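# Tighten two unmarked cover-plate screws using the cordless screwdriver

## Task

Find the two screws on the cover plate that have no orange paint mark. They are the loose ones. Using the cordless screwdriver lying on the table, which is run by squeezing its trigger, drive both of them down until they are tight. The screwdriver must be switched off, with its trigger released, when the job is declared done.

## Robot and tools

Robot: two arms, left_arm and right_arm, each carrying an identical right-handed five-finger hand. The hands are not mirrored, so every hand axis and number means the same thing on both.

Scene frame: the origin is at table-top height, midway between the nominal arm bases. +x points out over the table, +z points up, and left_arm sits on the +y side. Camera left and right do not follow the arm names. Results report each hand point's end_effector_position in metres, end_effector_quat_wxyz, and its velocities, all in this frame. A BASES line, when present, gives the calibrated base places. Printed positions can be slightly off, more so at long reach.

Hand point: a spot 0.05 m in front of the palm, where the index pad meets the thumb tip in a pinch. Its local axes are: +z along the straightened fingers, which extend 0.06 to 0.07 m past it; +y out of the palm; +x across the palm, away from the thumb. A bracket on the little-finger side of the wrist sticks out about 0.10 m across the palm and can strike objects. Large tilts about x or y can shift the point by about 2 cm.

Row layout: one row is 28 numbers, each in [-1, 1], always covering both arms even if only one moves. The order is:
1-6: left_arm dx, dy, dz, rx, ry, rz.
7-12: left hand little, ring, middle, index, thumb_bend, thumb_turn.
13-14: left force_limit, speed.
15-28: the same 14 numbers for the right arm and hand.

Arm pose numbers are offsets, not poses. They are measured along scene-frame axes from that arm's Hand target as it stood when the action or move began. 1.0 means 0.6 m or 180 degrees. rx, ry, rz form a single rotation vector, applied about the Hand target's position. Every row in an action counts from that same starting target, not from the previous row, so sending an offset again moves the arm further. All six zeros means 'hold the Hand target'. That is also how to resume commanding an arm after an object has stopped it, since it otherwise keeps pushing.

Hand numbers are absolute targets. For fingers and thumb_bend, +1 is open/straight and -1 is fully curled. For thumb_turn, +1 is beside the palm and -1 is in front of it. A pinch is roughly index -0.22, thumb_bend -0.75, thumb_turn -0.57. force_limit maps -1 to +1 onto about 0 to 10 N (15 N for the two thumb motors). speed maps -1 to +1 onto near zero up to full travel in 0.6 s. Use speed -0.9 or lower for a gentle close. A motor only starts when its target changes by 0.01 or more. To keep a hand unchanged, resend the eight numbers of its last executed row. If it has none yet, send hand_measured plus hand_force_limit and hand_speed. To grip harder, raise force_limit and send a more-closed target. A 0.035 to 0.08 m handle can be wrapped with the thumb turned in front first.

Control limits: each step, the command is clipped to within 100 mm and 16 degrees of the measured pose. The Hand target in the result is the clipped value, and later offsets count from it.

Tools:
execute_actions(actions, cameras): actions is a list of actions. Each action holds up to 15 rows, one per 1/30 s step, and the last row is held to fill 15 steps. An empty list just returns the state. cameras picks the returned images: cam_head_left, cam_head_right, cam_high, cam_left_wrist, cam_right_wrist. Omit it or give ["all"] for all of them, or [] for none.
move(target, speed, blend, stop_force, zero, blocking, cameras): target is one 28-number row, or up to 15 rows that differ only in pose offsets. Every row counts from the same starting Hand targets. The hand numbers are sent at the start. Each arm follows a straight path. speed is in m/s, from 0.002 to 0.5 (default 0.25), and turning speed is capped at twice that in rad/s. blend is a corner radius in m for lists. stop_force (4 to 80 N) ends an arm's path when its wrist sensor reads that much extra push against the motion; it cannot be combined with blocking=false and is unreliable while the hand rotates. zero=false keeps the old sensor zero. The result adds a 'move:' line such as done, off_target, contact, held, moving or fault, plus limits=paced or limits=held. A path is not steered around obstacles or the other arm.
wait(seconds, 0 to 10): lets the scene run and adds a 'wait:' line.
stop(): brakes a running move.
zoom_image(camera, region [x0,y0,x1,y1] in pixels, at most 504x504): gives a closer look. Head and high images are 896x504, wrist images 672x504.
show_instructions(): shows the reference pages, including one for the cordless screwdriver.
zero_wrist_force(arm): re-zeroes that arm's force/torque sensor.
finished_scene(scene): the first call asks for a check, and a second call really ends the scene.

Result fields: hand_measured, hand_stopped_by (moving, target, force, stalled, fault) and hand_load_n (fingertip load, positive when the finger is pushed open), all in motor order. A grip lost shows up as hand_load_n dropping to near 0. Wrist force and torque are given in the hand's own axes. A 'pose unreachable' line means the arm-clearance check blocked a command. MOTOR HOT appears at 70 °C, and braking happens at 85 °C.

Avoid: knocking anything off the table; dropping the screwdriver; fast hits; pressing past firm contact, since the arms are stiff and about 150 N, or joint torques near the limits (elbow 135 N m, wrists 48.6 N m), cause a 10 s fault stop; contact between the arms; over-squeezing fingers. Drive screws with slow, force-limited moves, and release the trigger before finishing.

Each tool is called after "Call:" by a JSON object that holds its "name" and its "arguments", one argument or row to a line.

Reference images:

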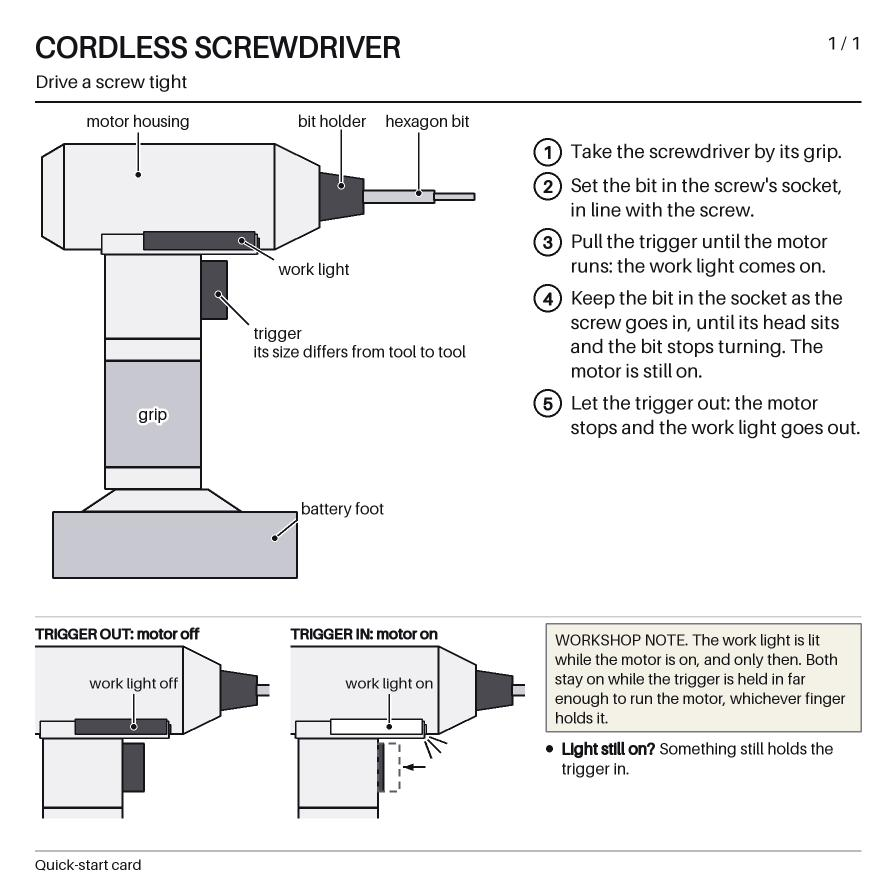

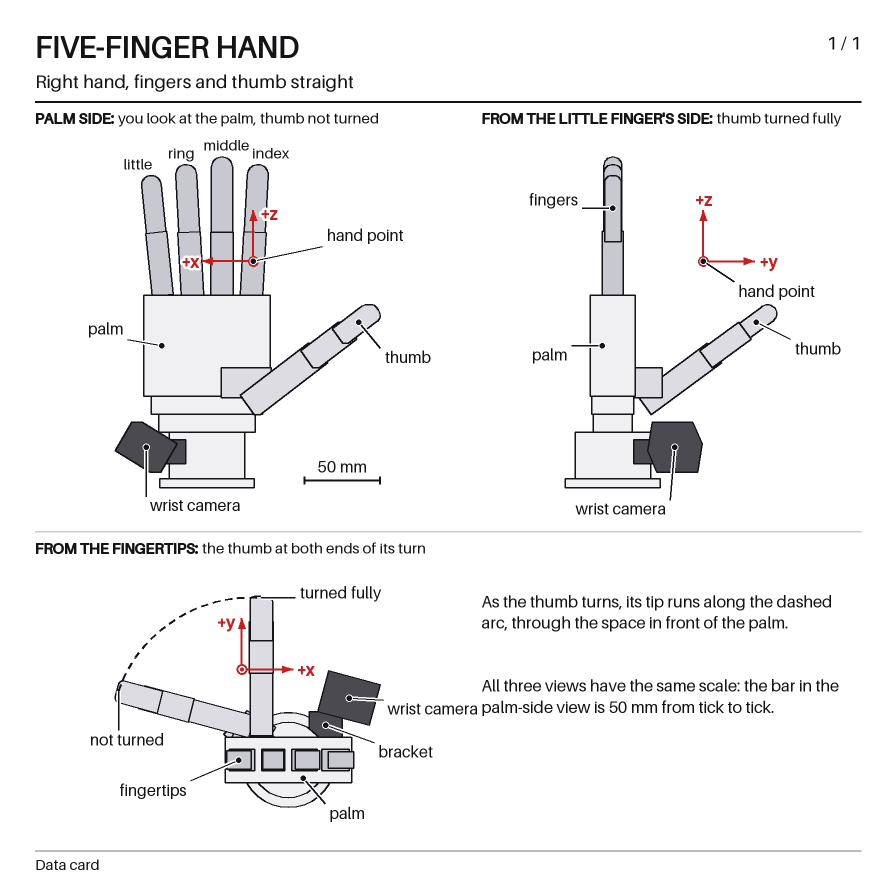

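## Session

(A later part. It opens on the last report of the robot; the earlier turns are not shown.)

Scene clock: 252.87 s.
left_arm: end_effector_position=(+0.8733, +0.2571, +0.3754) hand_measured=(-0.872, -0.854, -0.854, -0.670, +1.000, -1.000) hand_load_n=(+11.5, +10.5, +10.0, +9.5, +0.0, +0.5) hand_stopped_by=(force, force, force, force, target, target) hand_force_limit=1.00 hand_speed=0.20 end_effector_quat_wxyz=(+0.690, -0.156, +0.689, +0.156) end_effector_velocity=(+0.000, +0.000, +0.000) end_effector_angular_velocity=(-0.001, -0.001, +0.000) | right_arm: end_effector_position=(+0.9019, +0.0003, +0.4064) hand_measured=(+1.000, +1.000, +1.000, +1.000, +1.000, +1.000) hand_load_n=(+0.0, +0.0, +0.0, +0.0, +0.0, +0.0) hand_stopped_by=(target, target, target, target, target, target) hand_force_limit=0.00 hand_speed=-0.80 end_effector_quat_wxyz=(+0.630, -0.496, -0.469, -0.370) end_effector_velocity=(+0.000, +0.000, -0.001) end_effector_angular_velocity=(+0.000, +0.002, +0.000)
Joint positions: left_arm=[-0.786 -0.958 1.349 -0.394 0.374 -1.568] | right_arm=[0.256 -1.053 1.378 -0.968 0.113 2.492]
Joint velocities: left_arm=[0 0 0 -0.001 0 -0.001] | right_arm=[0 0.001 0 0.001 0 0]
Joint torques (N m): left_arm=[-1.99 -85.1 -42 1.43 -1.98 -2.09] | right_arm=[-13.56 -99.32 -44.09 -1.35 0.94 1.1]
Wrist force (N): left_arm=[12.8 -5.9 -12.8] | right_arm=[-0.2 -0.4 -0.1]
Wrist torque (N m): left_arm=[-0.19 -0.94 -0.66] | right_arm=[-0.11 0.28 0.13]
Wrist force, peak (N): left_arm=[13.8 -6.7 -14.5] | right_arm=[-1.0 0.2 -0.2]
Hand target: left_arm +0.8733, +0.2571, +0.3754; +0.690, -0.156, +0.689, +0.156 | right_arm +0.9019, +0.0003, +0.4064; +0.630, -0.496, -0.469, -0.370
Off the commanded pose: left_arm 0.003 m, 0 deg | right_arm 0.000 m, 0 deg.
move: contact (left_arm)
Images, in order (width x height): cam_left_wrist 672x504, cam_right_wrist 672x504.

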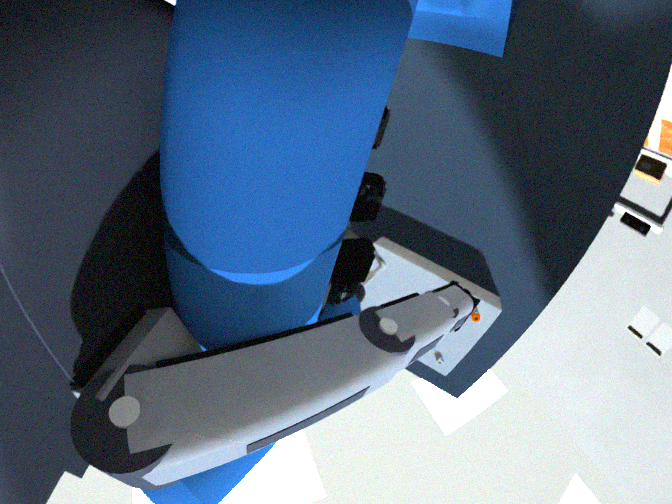

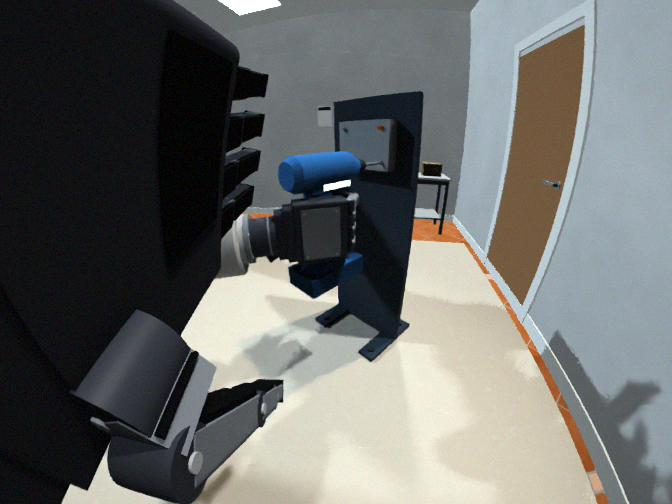

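Call:
{"name": "move", "arguments": {
  "target": [0.0035,0.0056,0,0,0,0,-0.98,-0.98,-0.98,-0.99,1,-1,1,0.2,0,0,0,0,0,0,1,1,1,1,1,1,0,-0.8],
  "speed": 0.003,
  "stop_force": 17,
  "zero": false,
  "cameras": []
}}

Call:
{"name": "wait", "arguments": {
  "seconds": 1,
  "cameras": ["cam_right_wrist"]
}}

Call:
{"name": "zoom_image", "arguments": {
  "camera": "cam_right_wrist",
  "region": [345, 140, 395, 190]
}}

Scene clock: 253.80 s.
left_arm: end_effector_position=(+0.8734, +0.2572, +0.3754) hand_measured=(-0.872, -0.854, -0.854, -0.670, +1.000, -1.000) hand_load_n=(+11.5, +10.5, +10.0, +9.5, +0.0, +0.0) hand_stopped_by=(force, force, force, force, target, target) hand_force_limit=1.00 hand_speed=0.20 end_effector_quat_wxyz=(+0.690, -0.156, +0.689, +0.156) end_effector_velocity=(+0.000, +0.000, +0.000) end_effector_angular_velocity=(+0.001, +0.000, +0.001) | right_arm: end_effector_position=(+0.9019, +0.0003, +0.4064) hand_measured=(+1.000, +1.000, +1.000, +1.000, +1.000, +1.000) hand_load_n=(+0.0, +0.0, +0.0, +0.0, +0.0, +0.0) hand_stopped_by=(target, target, target, target, target, target) hand_force_limit=0.00 hand_speed=-0.80 end_effector_quat_wxyz=(+0.630, -0.496, -0.469, -0.370) end_effector_velocity=(+0.000, +0.000, +0.000) end_effector_angular_velocity=(+0.000, -0.001, +0.000)
Joint positions: left_arm=[-0.786 -0.958 1.349 -0.394 0.374 -1.568] | right_arm=[0.256 -1.053 1.378 -0.968 0.113 2.492]
Joint velocities: left_arm=[0 0 0 0 -0.001 0.001] | right_arm=[0 0 0 -0.002 0 0]
Joint torques (N m): left_arm=[2.62 -83.34 -40.27 1.94 -2.36 -1.61] | right_arm=[-12.87 -98.84 -43.47 -1.49 0.68 0.85]
Wrist force (N): left_arm=[14.1 -7.9 -16.7] | right_arm=[-0.4 0.2 -0.3]
Wrist torque (N m): left_arm=[-0.18 -1.03 -0.61] | right_arm=[-0.01 0.32 0.13]
Wrist force, peak (N): left_arm=[15.0 -8.7 -19.3] | right_arm=[-0.6 -0.3 -0.5]
Hand target: left_arm +0.8734, +0.2572, +0.3754; +0.690, -0.156, +0.689, +0.156 | right_arm +0.9019, +0.0003, +0.4064; +0.630, -0.496, -0.469, -0.370
Off the commanded pose: left_arm 0.004 m, 0 deg | right_arm 0.000 m, 0 deg.
move: contact (left_arm)
No camera images: "cameras" was empty.

Scene clock: 254.80 s.
left_arm: end_effector_position=(+0.8734, +0.2572, +0.3754) hand_measured=(-0.872, -0.854, -0.854, -0.670, +1.000, -1.000) hand_load_n=(+11.5, +10.5, +10.0, +9.0, +0.0, +0.0) hand_stopped_by=(force, force, force, force, target, target) hand_force_limit=1.00 hand_speed=0.20 end_effector_quat_wxyz=(+0.690, -0.156, +0.689, +0.156) end_effector_velocity=(+0.000, -0.001, +0.000) end_effector_angular_velocity=(-0.001, -0.001, -0.001) | right_arm: end_effector_position=(+0.9019, +0.0003, +0.4064) hand_measured=(+1.000, +1.000, +1.000, +1.000, +1.000, +1.000) hand_load_n=(+0.0, +0.0, +0.0, +0.0, +0.0, +0.0) hand_stopped_by=(target, target, target, target, target, target) hand_force_limit=0.00 hand_speed=-0.80 end_effector_quat_wxyz=(+0.630, -0.496, -0.469, -0.370) end_effector_velocity=(+0.000, +0.000, +0.001) end_effector_angular_velocity=(+0.000, -0.001, +0.000)
Joint positions: left_arm=[-0.786 -0.958 1.349 -0.394 0.374 -1.568] | right_arm=[0.256 -1.053 1.378 -0.968 0.113 2.492]
Joint velocities: left_arm=[-0.001 0 0 -0.001 0 0] | right_arm=[0 -0.001 0 0 0 0]
Joint torques (N m): left_arm=[2.36 -84.07 -41.65 1.88 -2.61 -1.97] | right_arm=[-13.19 -99.66 -43.28 -1.4 0.95 0.78]
Wrist force (N): left_arm=[13.9 -7.1 -15.7] | right_arm=[-0.4 0.2 -0.4]
Wrist torque (N m): left_arm=[-0.17 -1.04 -0.61] | right_arm=[-0.01 0.31 0.14]
Wrist force, peak (N): left_arm=[14.4 -7.7 -16.9] | right_arm=[-0.3 0.0 -1.0]
Hand target: left_arm +0.8734, +0.2572, +0.3754; +0.690, -0.156, +0.689, +0.156 | right_arm +0.9019, +0.0003, +0.4064; +0.630, -0.496, -0.469, -0.370
Off the commanded pose: left_arm 0.004 m, 0 deg | right_arm 0.000 m, 0 deg.
wait: 1.00 s; at rest by 0.17 s
Images, in order (width x height): cam_right_wrist 672x504.

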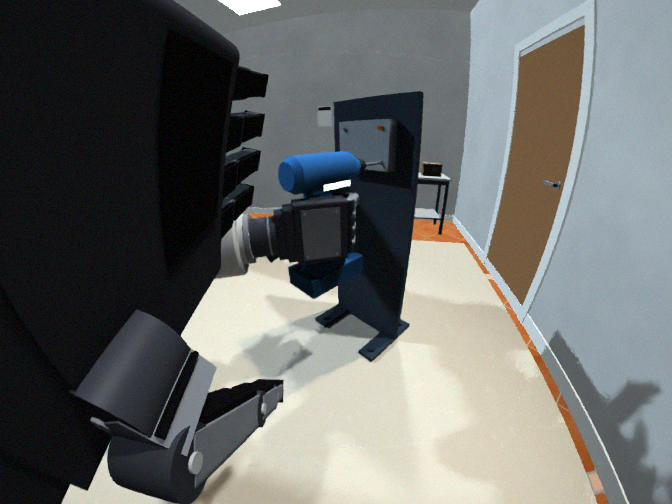

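Scaled by 10.080 from the camera's 672x504 image, which has a finer 960x720 frame.

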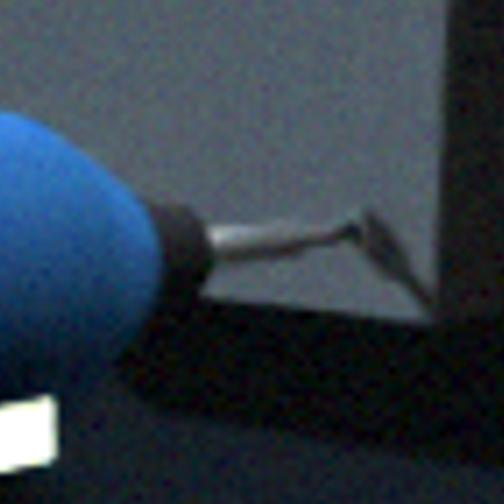

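Stalled steadily. Trigger off, back off, retract.

Call:
{"name": "move", "arguments": {
  "target": [-0.0007,-0.0011,0,0,0,0,-0.98,-0.98,-0.98,-0.35,1,-1,1,-0.3,0,0,0,0,0,0,1,1,1,1,1,1,0,-0.8],
  "speed": 0.003,
  "cameras": []
}}

Call:
{"name": "move", "arguments": {
  "target": [-0.0442,-0.0707,0,0,0,0,-0.98,-0.98,-0.98,-0.35,1,-1,1,-0.3,0,0,0,0,0,0,1,1,1,1,1,1,0,-0.8],
  "speed": 0.03,
  "cameras": ["cam_left_wrist","cam_right_wrist"]
}}

Call:
{"name": "zoom_image", "arguments": {
  "camera": "cam_right_wrist",
  "region": [335, 110, 405, 180]
}}

Call:
{"name": "zoom_image", "arguments": {
  "camera": "cam_left_wrist",
  "region": [350, 200, 470, 320]
}}

Scene clock: 255.63 s.
left_arm: end_effector_position=(+0.8730, +0.2566, +0.3754) hand_measured=(-0.872, -0.854, -0.854, -0.350, +1.000, -1.000) hand_load_n=(+11.5, +11.0, +11.5, +0.0, +0.0, +1.5) hand_stopped_by=(force, force, force, target, target, target) hand_force_limit=1.00 hand_speed=-0.30 end_effector_quat_wxyz=(+0.690, -0.156, +0.689, +0.156) end_effector_velocity=(+0.000, +0.001, -0.001) end_effector_angular_velocity=(+0.001, +0.001, +0.001) | right_arm: end_effector_position=(+0.9019, +0.0003, +0.4064) hand_measured=(+1.000, +1.000, +1.000, +1.000, +1.000, +1.000) hand_load_n=(+0.0, +0.0, +0.0, +0.0, +0.0, +0.0) hand_stopped_by=(target, target, target, target, target, target) hand_force_limit=0.00 hand_speed=-0.80 end_effector_quat_wxyz=(+0.630, -0.496, -0.469, -0.370) end_effector_velocity=(+0.000, +0.000, -0.001) end_effector_angular_velocity=(+0.000, +0.002, +0.000)
Joint positions: left_arm=[-0.787 -0.958 1.349 -0.394 0.373 -1.568] | right_arm=[0.256 -1.053 1.378 -0.968 0.113 2.492]
Joint velocities: left_arm=[0.001 0.001 0 0 0 0] | right_arm=[0 0.001 0 0.001 0 0]
Joint torques (N m): left_arm=[-13.92 -91.99 -36.09 1.21 -0.71 -2.06] | right_arm=[-13.33 -98.64 -43.59 -1.4 1.03 0.72]
Wrist force (N): left_arm=[7.7 2.6 -1.2] | right_arm=[-0.4 0.0 -0.5]
Wrist torque (N m): left_arm=[-0.30 -0.45 0.04] | right_arm=[-0.02 0.32 0.13]
Wrist force, peak (N): left_arm=[13.9 -7.2 -16.0] | right_arm=[-0.8 -0.2 -0.7]
Hand target: left_arm +0.8729, +0.2566, +0.3754; +0.690, -0.156, +0.689, +0.156 | right_arm +0.9019, +0.0003, +0.4064; +0.630, -0.496, -0.469, -0.370
Off the commanded pose: left_arm 0.000 m, 0 deg | right_arm 0.000 m, 0 deg.
move: done
No camera images: "cameras" was empty.

Scene clock: 257.57 s.
left_arm: end_effector_position=(+0.8462, +0.2140, +0.3753) hand_measured=(-0.872, -0.854, -0.854, -0.350, +1.000, -1.000) hand_load_n=(+11.5, +11.0, +11.5, -0.5, +0.0, +1.0) hand_stopped_by=(force, force, force, target, target, target) hand_force_limit=1.00 hand_speed=-0.30 end_effector_quat_wxyz=(+0.690, -0.156, +0.689, +0.156) end_effector_velocity=(+0.000, +0.000, +0.000) end_effector_angular_velocity=(-0.001, +0.000, +0.000) | right_arm: end_effector_position=(+0.9019, +0.0003, +0.4064) hand_measured=(+1.000, +1.000, +1.000, +1.000, +1.000, +1.000) hand_load_n=(+0.0, +0.0, +0.5, +0.0, +0.0, +0.0) hand_stopped_by=(target, target, target, target, target, target) hand_force_limit=0.00 hand_speed=-0.80 end_effector_quat_wxyz=(+0.630, -0.496, -0.469, -0.370) end_effector_velocity=(+0.000, +0.000, +0.001) end_effector_angular_velocity=(+0.000, -0.001, +0.000)
Joint positions: left_arm=[-0.843 -0.956 1.346 -0.393 0.317 -1.568] | right_arm=[0.256 -1.053 1.378 -0.968 0.113 2.492]
Joint velocities: left_arm=[0.001 0 0 0 0.001 -0.001] | right_arm=[0 -0.001 0 -0.001 0 0]
Joint torques (N m): left_arm=[9.47 -73.82 -52.66 1.86 2.15 3.37] | right_arm=[-12.75 -98.45 -42.57 -1.37 0.83 0.53]
Wrist force (N): left_arm=[8.7 0.0 0.2] | right_arm=[-0.5 -0.1 -0.3]
Wrist torque (N m): left_arm=[-0.09 -0.32 0.07] | right_arm=[-0.05 0.32 0.12]
Wrist force, peak (N): left_arm=[9.3 -0.1 -0.1] | right_arm=[-0.8 0.4 -0.7]
Hand target: left_arm +0.8463, +0.2142, +0.3753; +0.690, -0.156, +0.689, +0.156 | right_arm +0.9019, +0.0003, +0.4064; +0.630, -0.496, -0.469, -0.370
Off the commanded pose: left_arm 0.000 m, 0 deg | right_arm 0.000 m, 0 deg.
move: done
Images, in order (width x height): cam_left_wrist 672x504, cam_right_wrist 672x504.

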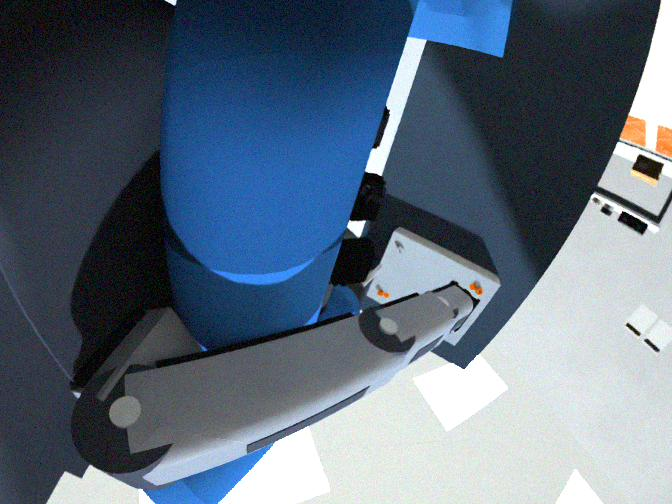

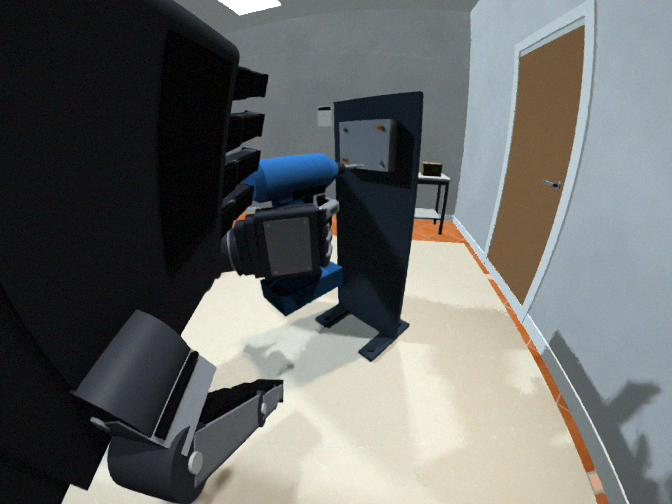

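Scaled by 7.200 from the camera's 672x504 image, which has a finer 960x720 frame.

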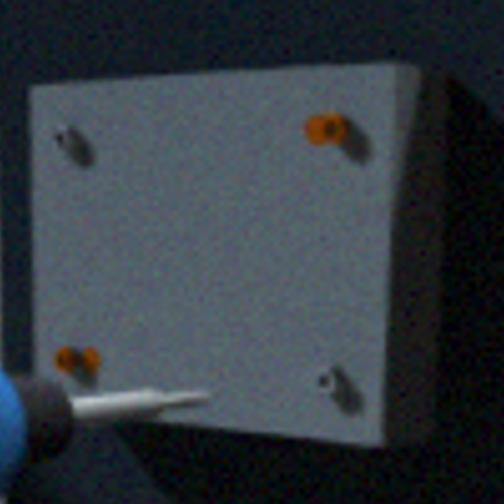

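Scaled by 4.200 from the camera's 672x504 image, which has a finer 960x720 frame.

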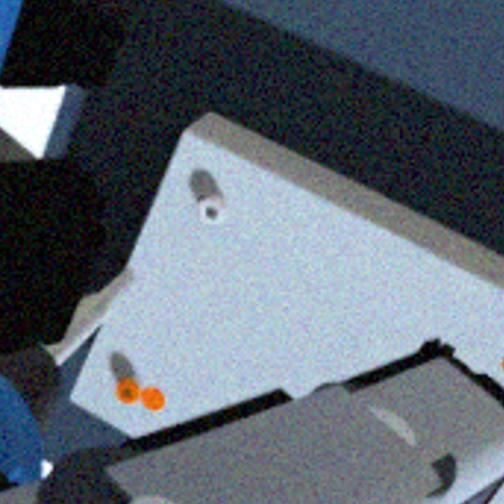

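Call:
{"name": "move", "arguments": {
  "target": [-0.1513,-0.018,-0.2922,0,0,-0.1244,-0.98,-0.98,-0.98,-0.35,1,-1,1,-0.3,0,0,0,0,0,0,1,1,1,1,1,1,0,-0.8],
  "speed": 0.12,
  "cameras": ["cam_head_left","cam_right_wrist"]
}}

Scene clock: 259.93 s.
left_arm: end_effector_position=(+0.7554, +0.2036, +0.2003) hand_measured=(-0.872, -0.854, -0.854, -0.350, +1.000, -1.000) hand_load_n=(+11.0, +11.0, +12.0, +0.0, +0.0, +1.5) hand_stopped_by=(force, force, force, target, target, target) hand_force_limit=1.00 hand_speed=-0.30 end_effector_quat_wxyz=(+0.707, -0.019, +0.707, +0.019) end_effector_velocity=(+0.000, +0.000, +0.000) end_effector_angular_velocity=(+0.000, +0.000, +0.000) | right_arm: end_effector_position=(+0.9019, +0.0003, +0.4064) hand_measured=(+1.000, +1.000, +1.000, +1.000, +1.000, +1.000) hand_load_n=(+0.0, +0.0, +0.0, +0.0, +0.0, +0.0) hand_stopped_by=(target, target, target, target, target, target) hand_force_limit=0.00 hand_speed=-0.80 end_effector_quat_wxyz=(+0.630, -0.496, -0.469, -0.370) end_effector_velocity=(+0.000, +0.000, +0.000) end_effector_angular_velocity=(+0.000, +0.000, +0.000)
Joint positions: left_arm=[-0.901 -1.019 1.827 -0.81 0.65 -1.57] | right_arm=[0.256 -1.053 1.378 -0.968 0.113 2.492]
Joint velocities: left_arm=[0.001 0 0 0 0.001 0] | right_arm=[0 0 0 0 0 0]
Joint torques (N m): left_arm=[10.26 -70.56 -35.94 -0.43 0.21 1.64] | right_arm=[-12.23 -98.01 -42.04 -1.39 0.88 0.15]
Wrist force (N): left_arm=[9.1 0.1 0.2] | right_arm=[-0.6 -0.3 -0.2]
Wrist torque (N m): left_arm=[-0.09 -0.38 0.11] | right_arm=[-0.09 0.35 0.11]
Wrist force, peak (N): left_arm=[11.3 0.2 -1.3] | right_arm=[-0.2 0.0 -1.0]
Hand target: left_arm +0.7555, +0.2037, +0.2003; +0.707, -0.019, +0.707, +0.019 | right_arm +0.9019, +0.0003, +0.4064; +0.630, -0.496, -0.469, -0.370
Off the commanded pose: left_arm 0.000 m, 0 deg | right_arm 0.000 m, 0 deg.
move: done
Images, in order (width x height): cam_head_left 896x504, cam_right_wrist 672x504.

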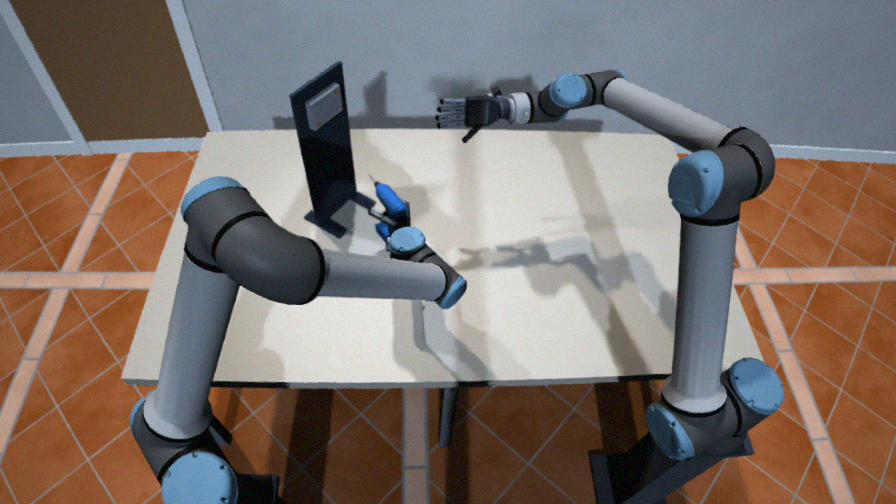

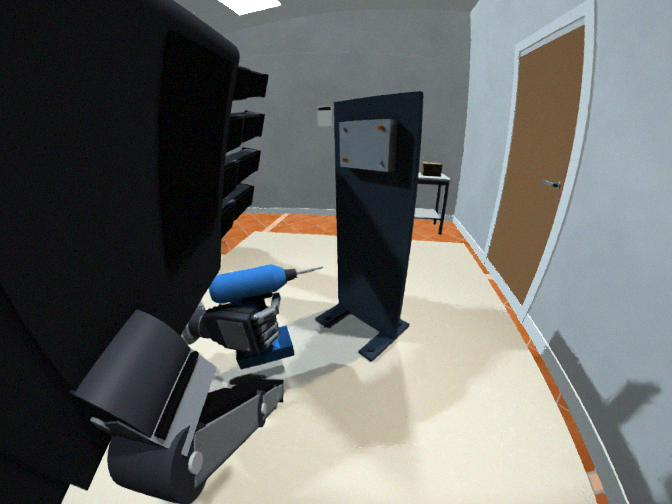

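Call:
{"name": "move", "arguments": {
  "target": [0,0,-0.085,0,0,0,-0.98,-0.98,-0.98,-0.35,1,-1,1,-0.3,0,0,0,0,0,0,1,1,1,1,1,1,0,-0.8],
  "speed": 0.05,
  "cameras": []
}}

Call:
{"name": "move", "arguments": {
  "target": [0,0,-0.09,0,0,0,-0.98,-0.98,-0.98,-0.35,1,-1,1,-0.3,0,0,0,0,0,0,1,1,1,1,1,1,0,-0.8],
  "speed": 0.015,
  "stop_force": 5,
  "cameras": ["cam_head_left","cam_right_wrist"]
}}

Call:
{"name": "zoom_image", "arguments": {
  "camera": "cam_right_wrist",
  "region": [180, 250, 350, 400]
}}

Scene clock: 261.50 s.
left_arm: end_effector_position=(+0.7554, +0.2039, +0.1491) hand_measured=(-0.872, -0.854, -0.854, -0.350, +1.000, -1.000) hand_load_n=(+11.5, +11.0, +12.0, +0.0, +0.0, +1.5) hand_stopped_by=(force, force, force, target, target, target) hand_force_limit=1.00 hand_speed=-0.30 end_effector_quat_wxyz=(+0.707, -0.019, +0.707, +0.019) end_effector_velocity=(+0.000, +0.000, +0.001) end_effector_angular_velocity=(+0.000, +0.001, +0.000) | right_arm: end_effector_position=(+0.9019, +0.0003, +0.4064) hand_measured=(+1.000, +1.000, +1.000, +1.000, +1.000, +1.000) hand_load_n=(+0.0, +0.0, +0.0, +0.0, +0.0, +0.0) hand_stopped_by=(target, target, target, target, target, target) hand_force_limit=0.00 hand_speed=-0.80 end_effector_quat_wxyz=(+0.630, -0.496, -0.469, -0.370) end_effector_velocity=(+0.000, +0.000, -0.001) end_effector_angular_velocity=(+0.000, +0.001, +0.000)
Joint positions: left_arm=[-0.901 -0.954 1.84 -0.887 0.65 -1.57] | right_arm=[0.256 -1.053 1.378 -0.968 0.113 2.492]
Joint velocities: left_arm=[0 -0.002 0 0.004 0 -0.001] | right_arm=[0 0.001 0 0 0 0]
Joint torques (N m): left_arm=[9.59 -95.13 -30.04 1.28 1.09 0.08] | right_arm=[-12.74 -98.07 -41.77 -1.32 0.98 -0.12]
Wrist force (N): left_arm=[8.8 0.2 -0.1] | right_arm=[-0.6 0.2 -0.4]
Wrist torque (N m): left_arm=[-0.08 -0.32 0.09] | right_arm=[0.00 0.35 0.12]
Wrist force, peak (N): left_arm=[10.6 0.0 0.2] | right_arm=[-0.7 0.6 -0.6]
Hand target: left_arm +0.7554, +0.2038, +0.1493; +0.707, -0.019, +0.707, +0.019 | right_arm +0.9019, +0.0003, +0.4064; +0.630, -0.496, -0.469, -0.370
Off the commanded pose: left_arm 0.000 m, 0 deg | right_arm 0.000 m, 0 deg.
move: done
No camera images: "cameras" was empty.

Scene clock: 263.83 s.
left_arm: end_effector_position=(+0.7554, +0.2039, +0.1315) hand_measured=(-0.872, -0.854, -0.854, -0.350, +1.000, -1.000) hand_load_n=(+10.5, +10.5, +11.5, +0.0, +0.0, +2.0) hand_stopped_by=(force, force, force, target, target, target) hand_force_limit=1.00 hand_speed=-0.30 end_effector_quat_wxyz=(+0.707, -0.019, +0.707, +0.019) end_effector_velocity=(+0.000, +0.001, +0.000) end_effector_angular_velocity=(+0.001, +0.000, +0.002) | right_arm: end_effector_position=(+0.9019, +0.0003, +0.4064) hand_measured=(+1.000, +1.000, +1.000, +1.000, +1.000, +1.000) hand_load_n=(+0.0, +0.0, +0.0, +0.0, +0.0, +0.0) hand_stopped_by=(target, target, target, target, target, target) hand_force_limit=0.00 hand_speed=-0.80 end_effector_quat_wxyz=(+0.630, -0.496, -0.469, -0.370) end_effector_velocity=(+0.000, +0.000, +0.001) end_effector_angular_velocity=(+0.000, -0.001, +0.000)
Joint positions: left_arm=[-0.901 -0.931 1.842 -0.913 0.65 -1.57] | right_arm=[0.256 -1.053 1.378 -0.968 0.113 2.492]
Joint velocities: left_arm=[0.001 -0.001 0 0.001 0 0] | right_arm=[0 -0.001 0 0 0 0]
Joint torques (N m): left_arm=[5.6 -98.28 -30.85 0.95 1.64 2.39] | right_arm=[-13.17 -97.32 -40.87 -1.37 1.07 -0.25]
Wrist force (N): left_arm=[5.8 -0.4 0.1] | right_arm=[-0.5 0.1 -0.3]
Wrist torque (N m): left_arm=[-0.14 -0.22 -0.04] | right_arm=[-0.03 0.33 0.12]
Wrist force, peak (N): left_arm=[-13.6 3.4 -2.1] | right_arm=[-0.7 -0.2 -0.6]
Hand target: left_arm +0.7554, +0.2039, +0.1316; +0.707, -0.019, +0.707, +0.019 | right_arm +0.9019, +0.0003, +0.4064; +0.630, -0.496, -0.469, -0.370
Off the commanded pose: left_arm 0.036 m, 0 deg | right_arm 0.000 m, 0 deg.
move: contact (left_arm)
Images, in order (width x height): cam_head_left 896x504, cam_right_wrist 672x504.

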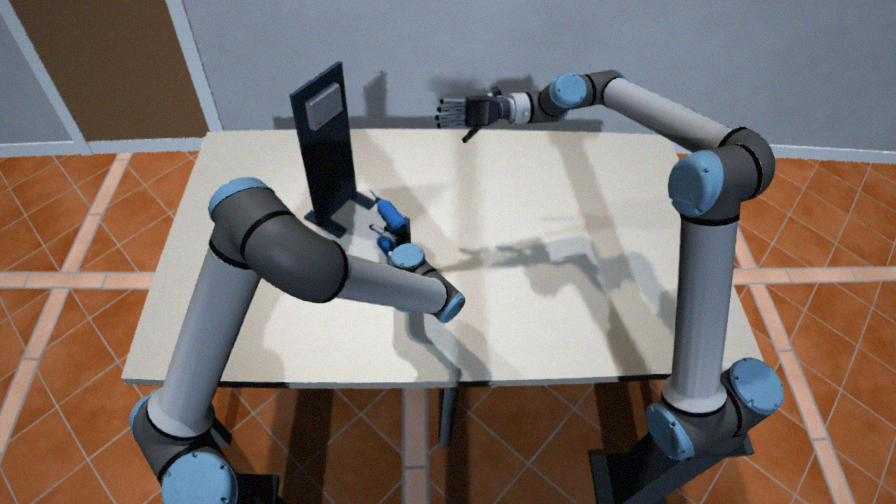

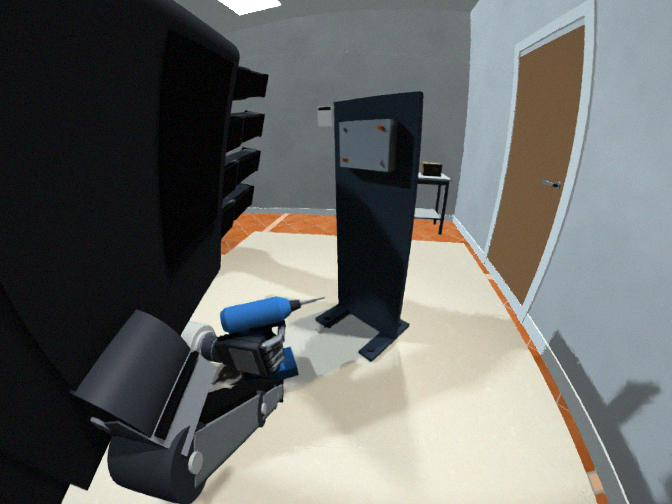

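Scaled by 2.965 from the camera's 672x504 image, which has a finer 960x720 frame.

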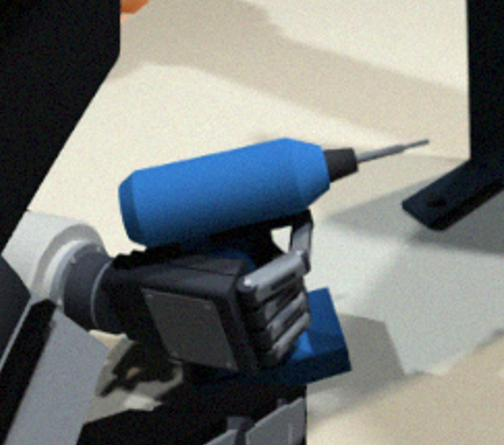

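Call:
{"name": "move", "arguments": {
  "target": [0,0,-0.01,0,0,0,-0.98,-0.98,-0.98,-0.35,1,-1,1,-0.3,0,0,0,0,0,0,1,1,1,1,1,1,0,-0.8],
  "speed": 0.004,
  "stop_force": 9,
  "zero": false,
  "cameras": ["cam_right_wrist"]
}}

Call:
{"name": "zoom_image", "arguments": {
  "camera": "cam_right_wrist",
  "region": [180, 250, 350, 400]
}}

Scene clock: 264.80 s.
left_arm: end_effector_position=(+0.7554, +0.2039, +0.1313) hand_measured=(-0.872, -0.854, -0.854, -0.350, +1.000, -1.000) hand_load_n=(+10.5, +10.5, +11.5, +0.0, +0.0, +1.5) hand_stopped_by=(force, force, force, target, target, target) hand_force_limit=1.00 hand_speed=-0.30 end_effector_quat_wxyz=(+0.707, -0.019, +0.707, +0.019) end_effector_velocity=(+0.000, +0.000, +0.000) end_effector_angular_velocity=(-0.001, +0.000, +0.000) | right_arm: end_effector_position=(+0.9019, +0.0003, +0.4064) hand_measured=(+1.000, +1.000, +1.000, +1.000, +1.000, +1.000) hand_load_n=(+0.0, +0.0, +0.0, +0.0, -0.5, +0.0) hand_stopped_by=(target, target, target, target, target, target) hand_force_limit=0.00 hand_speed=-0.80 end_effector_quat_wxyz=(+0.630, -0.496, -0.469, -0.370) end_effector_velocity=(+0.000, +0.000, -0.001) end_effector_angular_velocity=(+0.000, +0.001, +0.000)
Joint positions: left_arm=[-0.901 -0.931 1.842 -0.913 0.65 -1.57] | right_arm=[0.256 -1.053 1.378 -0.968 0.113 2.492]
Joint velocities: left_arm=[0 0 0 0 0 -0.001] | right_arm=[0 0 0 0.001 0 0]
Joint torques (N m): left_arm=[3.22 -87.36 -31.19 2.66 1.54 2.11] | right_arm=[-13.18 -96.71 -41.16 -1.31 1.04 -0.33]
Wrist force (N): left_arm=[-1.2 -0.3 0.8] | right_arm=[-0.2 -0.1 -0.5]
Wrist torque (N m): left_arm=[-0.24 -0.32 -0.25] | right_arm=[-0.04 0.29 0.14]
Wrist force, peak (N): left_arm=[6.4 -0.5 0.1] | right_arm=[-0.6 0.0 -0.6]
Hand target: left_arm +0.7554, +0.2039, +0.1314; +0.707, -0.019, +0.707, +0.019 | right_arm +0.9019, +0.0003, +0.4064; +0.630, -0.496, -0.469, -0.370
Off the commanded pose: left_arm 0.006 m, 0 deg | right_arm 0.000 m, 0 deg.
move: contact (left_arm)
Images, in order (width x height): cam_right_wrist 672x504.

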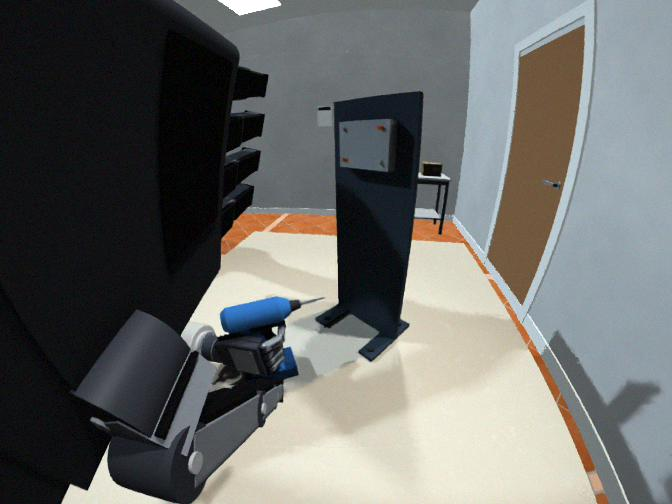

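Scaled by 2.965 from the camera's 672x504 image, which has a finer 960x720 frame.

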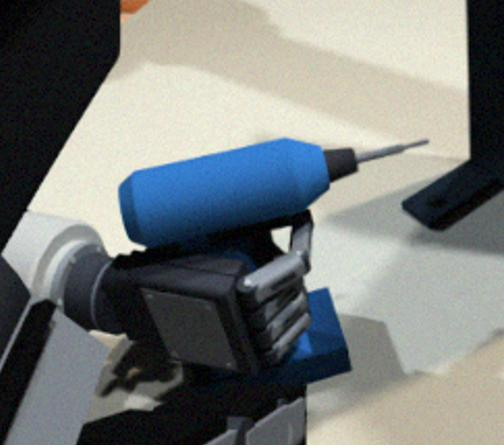

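Table carries it. Release in stages.

Call:
{"name": "move", "arguments": {
  "target": [0,0,0,0,0,0,-0.82,-0.82,-0.82,-0.35,1,-1,1,-0.8,0,0,0,0,0,0,1,1,1,1,1,1,0,-0.8],
  "cameras": []
}}

Call:
{"name": "move", "arguments": {
  "target": [0,0,0,0,0,0,-0.74,-0.74,-0.74,-0.2,1,-1,1,-0.8,0,0,0,0,0,0,1,1,1,1,1,1,0,-0.8],
  "cameras": ["cam_right_wrist"]
}}

Call:
{"name": "zoom_image", "arguments": {
  "camera": "cam_right_wrist",
  "region": [180, 250, 350, 400]
}}

Scene clock: 265.63 s.
left_arm: end_effector_position=(+0.7554, +0.2039, +0.1314) hand_measured=(-0.820, -0.820, -0.820, -0.350, +1.000, -1.000) hand_load_n=(+0.0, +0.0, -0.5, +0.0, +0.0, -0.5) hand_stopped_by=(target, target, target, target, target, target) hand_force_limit=1.00 hand_speed=-0.80 end_effector_quat_wxyz=(+0.707, -0.019, +0.707, +0.019) end_effector_velocity=(+0.000, -0.001, +0.000) end_effector_angular_velocity=(+0.000, +0.000, -0.001) | right_arm: end_effector_position=(+0.9019, +0.0003, +0.4064) hand_measured=(+1.000, +1.000, +1.000, +1.000, +1.000, +1.000) hand_load_n=(+0.0, +0.0, +0.0, +0.0, +0.0, +0.0) hand_stopped_by=(target, target, target, target, target, target) hand_force_limit=0.00 hand_speed=-0.80 end_effector_quat_wxyz=(+0.630, -0.496, -0.469, -0.370) end_effector_velocity=(+0.000, +0.000, +0.000) end_effector_angular_velocity=(+0.000, +0.000, +0.000)
Joint positions: left_arm=[-0.901 -0.931 1.842 -0.913 0.65 -1.57] | right_arm=[0.256 -1.053 1.378 -0.968 0.113 2.492]
Joint velocities: left_arm=[-0.001 0 0 0 0.001 0] | right_arm=[0 0 0 0 0 0]
Joint torques (N m): left_arm=[1.88 -90.57 -31.05 -0.82 1.32 1.99] | right_arm=[-13.02 -96.21 -41.24 -1.26 0.91 -0.22]
Wrist force (N): left_arm=[5.0 -0.6 0.1] | right_arm=[-0.2 0.2 -0.1]
Wrist torque (N m): left_arm=[-0.18 0.04 -0.13] | right_arm=[-0.02 0.28 0.15]
Wrist force, peak (N): left_arm=[5.1 -0.8 0.1] | right_arm=[-0.5 0.5 -0.7]
Hand target: left_arm +0.7554, +0.2039, +0.1314; +0.707, -0.019, +0.707, +0.019 | right_arm +0.9019, +0.0003, +0.4064; +0.630, -0.496, -0.469, -0.370
Off the commanded pose: left_arm 0.000 m, 0 deg | right_arm 0.000 m, 0 deg.
move: done
No camera images: "cameras" was empty.

Scene clock: 266.37 s.
left_arm: end_effector_position=(+0.7554, +0.2039, +0.1314) hand_measured=(-0.740, -0.740, -0.740, -0.200, +1.000, -1.000) hand_load_n=(+0.0, +0.0, -0.5, +0.0, +0.0, -0.5) hand_stopped_by=(target, target, target, target, target, target) hand_force_limit=1.00 hand_speed=-0.80 end_effector_quat_wxyz=(+0.707, -0.019, +0.707, +0.019) end_effector_velocity=(+0.000, +0.000, +0.000) end_effector_angular_velocity=(+0.002, +0.000, +0.001) | right_arm: end_effector_position=(+0.9019, +0.0003, +0.4064) hand_measured=(+1.000, +1.000, +1.000, +1.000, +1.000, +1.000) hand_load_n=(+0.0, +0.5, +0.0, +0.0, +0.0, +0.0) hand_stopped_by=(target, target, target, target, target, target) hand_force_limit=0.00 hand_speed=-0.80 end_effector_quat_wxyz=(+0.630, -0.496, -0.469, -0.370) end_effector_velocity=(+0.000, +0.000, -0.001) end_effector_angular_velocity=(+0.000, +0.001, +0.000)
Joint positions: left_arm=[-0.901 -0.931 1.842 -0.913 0.65 -1.57] | right_arm=[0.256 -1.053 1.378 -0.968 0.113 2.492]
Joint velocities: left_arm=[0 0 0 0 -0.001 0.002] | right_arm=[0 0 0 0.001 0 0]
Joint torques (N m): left_arm=[1.32 -92.02 -31.89 -4.41 1.31 1.89] | right_arm=[-14.22 -96.25 -40.66 -1.34 0.89 -0.31]
Wrist force (N): left_arm=[5.0 -0.5 0.2] | right_arm=[0.2 0.2 -0.5]
Wrist torque (N m): left_arm=[-0.19 0.11 -0.14] | right_arm=[0.01 0.23 0.17]
Wrist force, peak (N): left_arm=[5.8 -0.8 -0.4] | right_arm=[-0.7 -0.1 -0.7]
Hand target: left_arm +0.7554, +0.2039, +0.1314; +0.707, -0.019, +0.707, +0.019 | right_arm +0.9019, +0.0003, +0.4064; +0.630, -0.496, -0.469, -0.370
Off the commanded pose: left_arm 0.000 m, 0 deg | right_arm 0.000 m, 0 deg.
move: done
Images, in order (width x height): cam_right_wrist 672x504.

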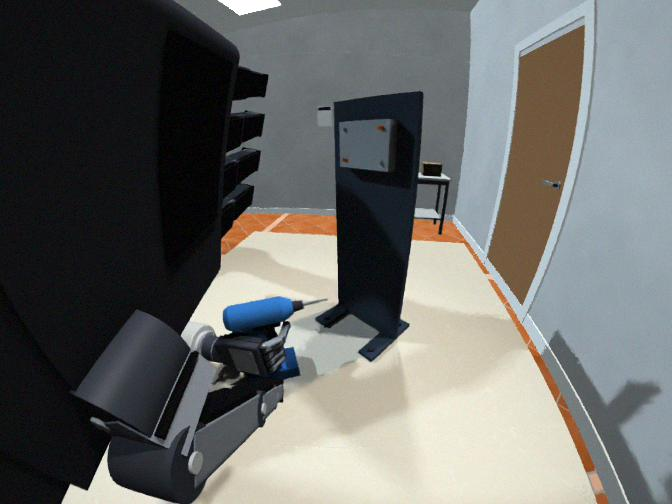

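Scaled by 2.965 from the camera's 672x504 image, which has a finer 960x720 frame.

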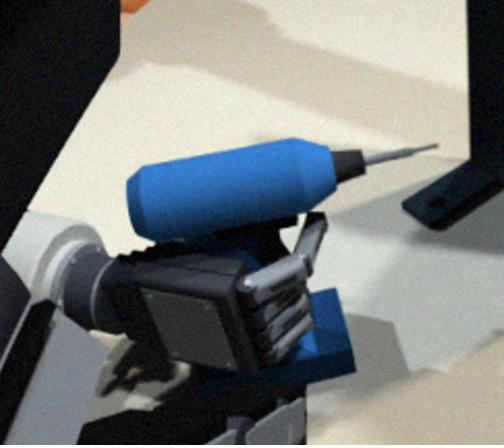

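Call:
{"name": "move", "arguments": {
  "target": [0,0,-0.005,0,0,0,-0.74,-0.74,-0.74,-0.2,1,-1,1,-0.8,0,0,0,0,0,0,1,1,1,1,1,1,0,-0.8],
  "speed": 0.006,
  "stop_force": 8,
  "cameras": ["cam_right_wrist"]
}}

Call:
{"name": "zoom_image", "arguments": {
  "camera": "cam_right_wrist",
  "region": [180, 250, 350, 400]
}}

Scene clock: 267.70 s.
left_arm: end_effector_position=(+0.7554, +0.2039, +0.1283) hand_measured=(-0.740, -0.740, -0.740, -0.200, +1.000, -1.000) hand_load_n=(+0.0, +0.0, +0.0, +0.0, +0.0, +0.0) hand_stopped_by=(target, target, target, target, target, target) hand_force_limit=1.00 hand_speed=-0.80 end_effector_quat_wxyz=(+0.707, -0.019, +0.707, +0.019) end_effector_velocity=(+0.000, +0.000, -0.001) end_effector_angular_velocity=(+0.000, +0.001, +0.001) | right_arm: end_effector_position=(+0.9019, +0.0003, +0.4064) hand_measured=(+1.000, +1.000, +1.000, +1.000, +1.000, +1.000) hand_load_n=(+0.0, -0.5, +0.0, +0.0, +0.0, +0.0) hand_stopped_by=(target, target, target, target, target, target) hand_force_limit=0.00 hand_speed=-0.80 end_effector_quat_wxyz=(+0.630, -0.496, -0.469, -0.370) end_effector_velocity=(+0.000, +0.000, -0.001) end_effector_angular_velocity=(+0.000, +0.000, +0.000)
Joint positions: left_arm=[-0.901 -0.926 1.843 -0.918 0.65 -1.57] | right_arm=[0.256 -1.053 1.378 -0.968 0.113 2.492]
Joint velocities: left_arm=[0 0.001 0 0.001 -0.001 -0.001] | right_arm=[0 0.001 0 -0.001 0 0]
Joint torques (N m): left_arm=[3 -70.56 -16.35 -0.58 1.53 1.31] | right_arm=[-13.33 -96.14 -40.41 -1.36 1.08 -0.35]
Wrist force (N): left_arm=[-1.8 0.3 -0.2] | right_arm=[-0.2 0.0 -0.4]
Wrist torque (N m): left_arm=[-0.06 0.26 -0.18] | right_arm=[-0.03 0.29 0.13]
Wrist force, peak (N): left_arm=[5.3 -0.5 -0.5] | right_arm=[-0.6 0.3 -0.6]
Hand target: left_arm +0.7554, +0.2039, +0.1284; +0.707, -0.019, +0.707, +0.019 | right_arm +0.9019, +0.0003, +0.4064; +0.630, -0.496, -0.469, -0.370
Off the commanded pose: left_arm 0.000 m, 0 deg | right_arm 0.000 m, 0 deg.
move: done
Images, in order (width x height): cam_right_wrist 672x504.

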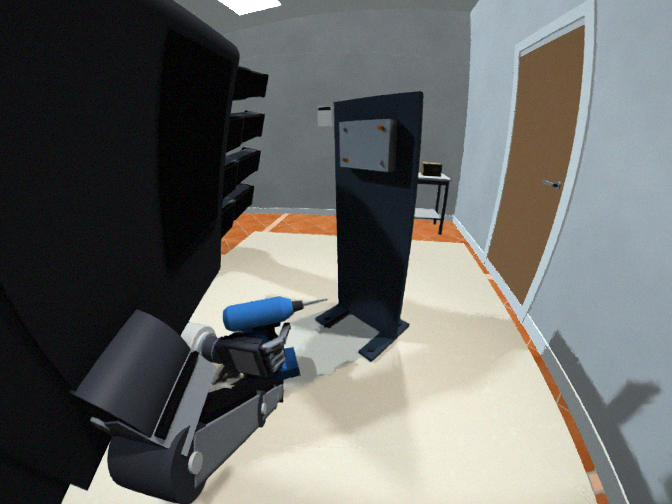

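Scaled by 2.965 from the camera's 672x504 image, which has a finer 960x720 frame.

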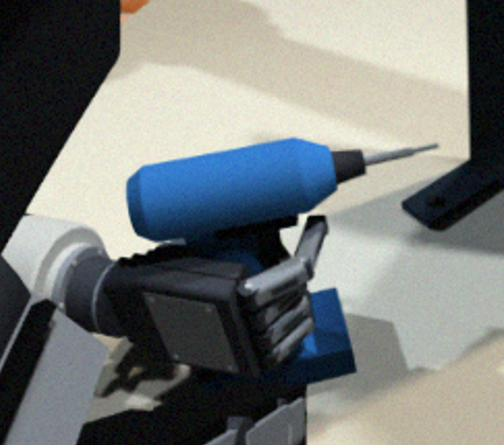

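Call:
{"name": "move", "arguments": {
  "target": [0,0,0.0017,0,0,0,-0.4,-0.4,-0.4,0.2,1,-1,1,-0.7,0,0,0,0,0,0,1,1,1,1,1,1,0,-0.8],
  "speed": 0.005,
  "cameras": ["cam_right_wrist"]
}}

Call:
{"name": "zoom_image", "arguments": {
  "camera": "cam_right_wrist",
  "region": [180, 250, 350, 400]
}}

Scene clock: 268.87 s.
left_arm: end_effector_position=(+0.7554, +0.2039, +0.1294) hand_measured=(-0.400, -0.400, -0.400, +0.200, +1.000, -1.000) hand_load_n=(+0.0, +0.0, +0.0, +0.0, +0.0, +0.0) hand_stopped_by=(target, target, target, target, target, target) hand_force_limit=1.00 hand_speed=-0.70 end_effector_quat_wxyz=(+0.707, -0.019, +0.707, +0.019) end_effector_velocity=(+0.000, +0.000, +0.000) end_effector_angular_velocity=(-0.002, +0.000, +0.000) | right_arm: end_effector_position=(+0.9019, +0.0003, +0.4064) hand_measured=(+1.000, +1.000, +1.000, +1.000, +1.000, +1.000) hand_load_n=(+0.0, +0.0, +0.0, +0.0, +0.0, +0.0) hand_stopped_by=(target, target, target, target, target, target) hand_force_limit=0.00 hand_speed=-0.80 end_effector_quat_wxyz=(+0.630, -0.496, -0.469, -0.370) end_effector_velocity=(+0.000, +0.000, +0.001) end_effector_angular_velocity=(+0.000, -0.001, +0.000)
Joint positions: left_arm=[-0.901 -0.928 1.843 -0.916 0.65 -1.57] | right_arm=[0.256 -1.053 1.378 -0.968 0.113 2.492]
Joint velocities: left_arm=[0 0 0 0 -0.001 -0.002] | right_arm=[0 -0.001 0 0 0 0]
Joint torques (N m): left_arm=[4.06 -84.75 -35.87 0.04 1.16 1.48] | right_arm=[-13.22 -95.96 -39.85 -1.24 0.85 -0.27]
Wrist force (N): left_arm=[-1.4 -0.3 -0.3] | right_arm=[-0.1 0.0 -0.3]
Wrist torque (N m): left_arm=[-0.13 0.20 -0.17] | right_arm=[-0.03 0.27 0.15]
Wrist force, peak (N): left_arm=[-1.9 -0.4 -0.2] | right_arm=[-0.6 0.0 -0.7]
Hand target: left_arm +0.7554, +0.2039, +0.1294; +0.707, -0.019, +0.707, +0.019 | right_arm +0.9019, +0.0003, +0.4064; +0.630, -0.496, -0.469, -0.370
Off the commanded pose: left_arm 0.000 m, 0 deg | right_arm 0.000 m, 0 deg.
move: done
Images, in order (width x height): cam_right_wrist 672x504.

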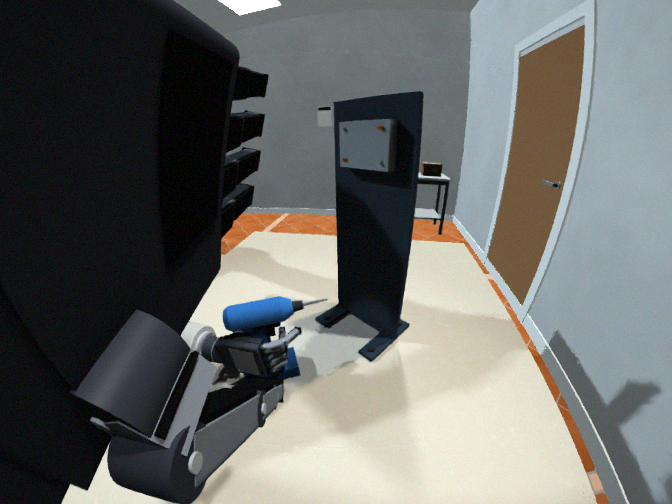

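Scaled by 2.965 from the camera's 672x504 image, which has a finer 960x720 frame.

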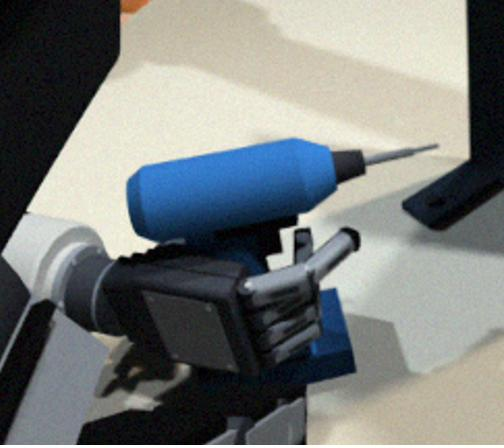

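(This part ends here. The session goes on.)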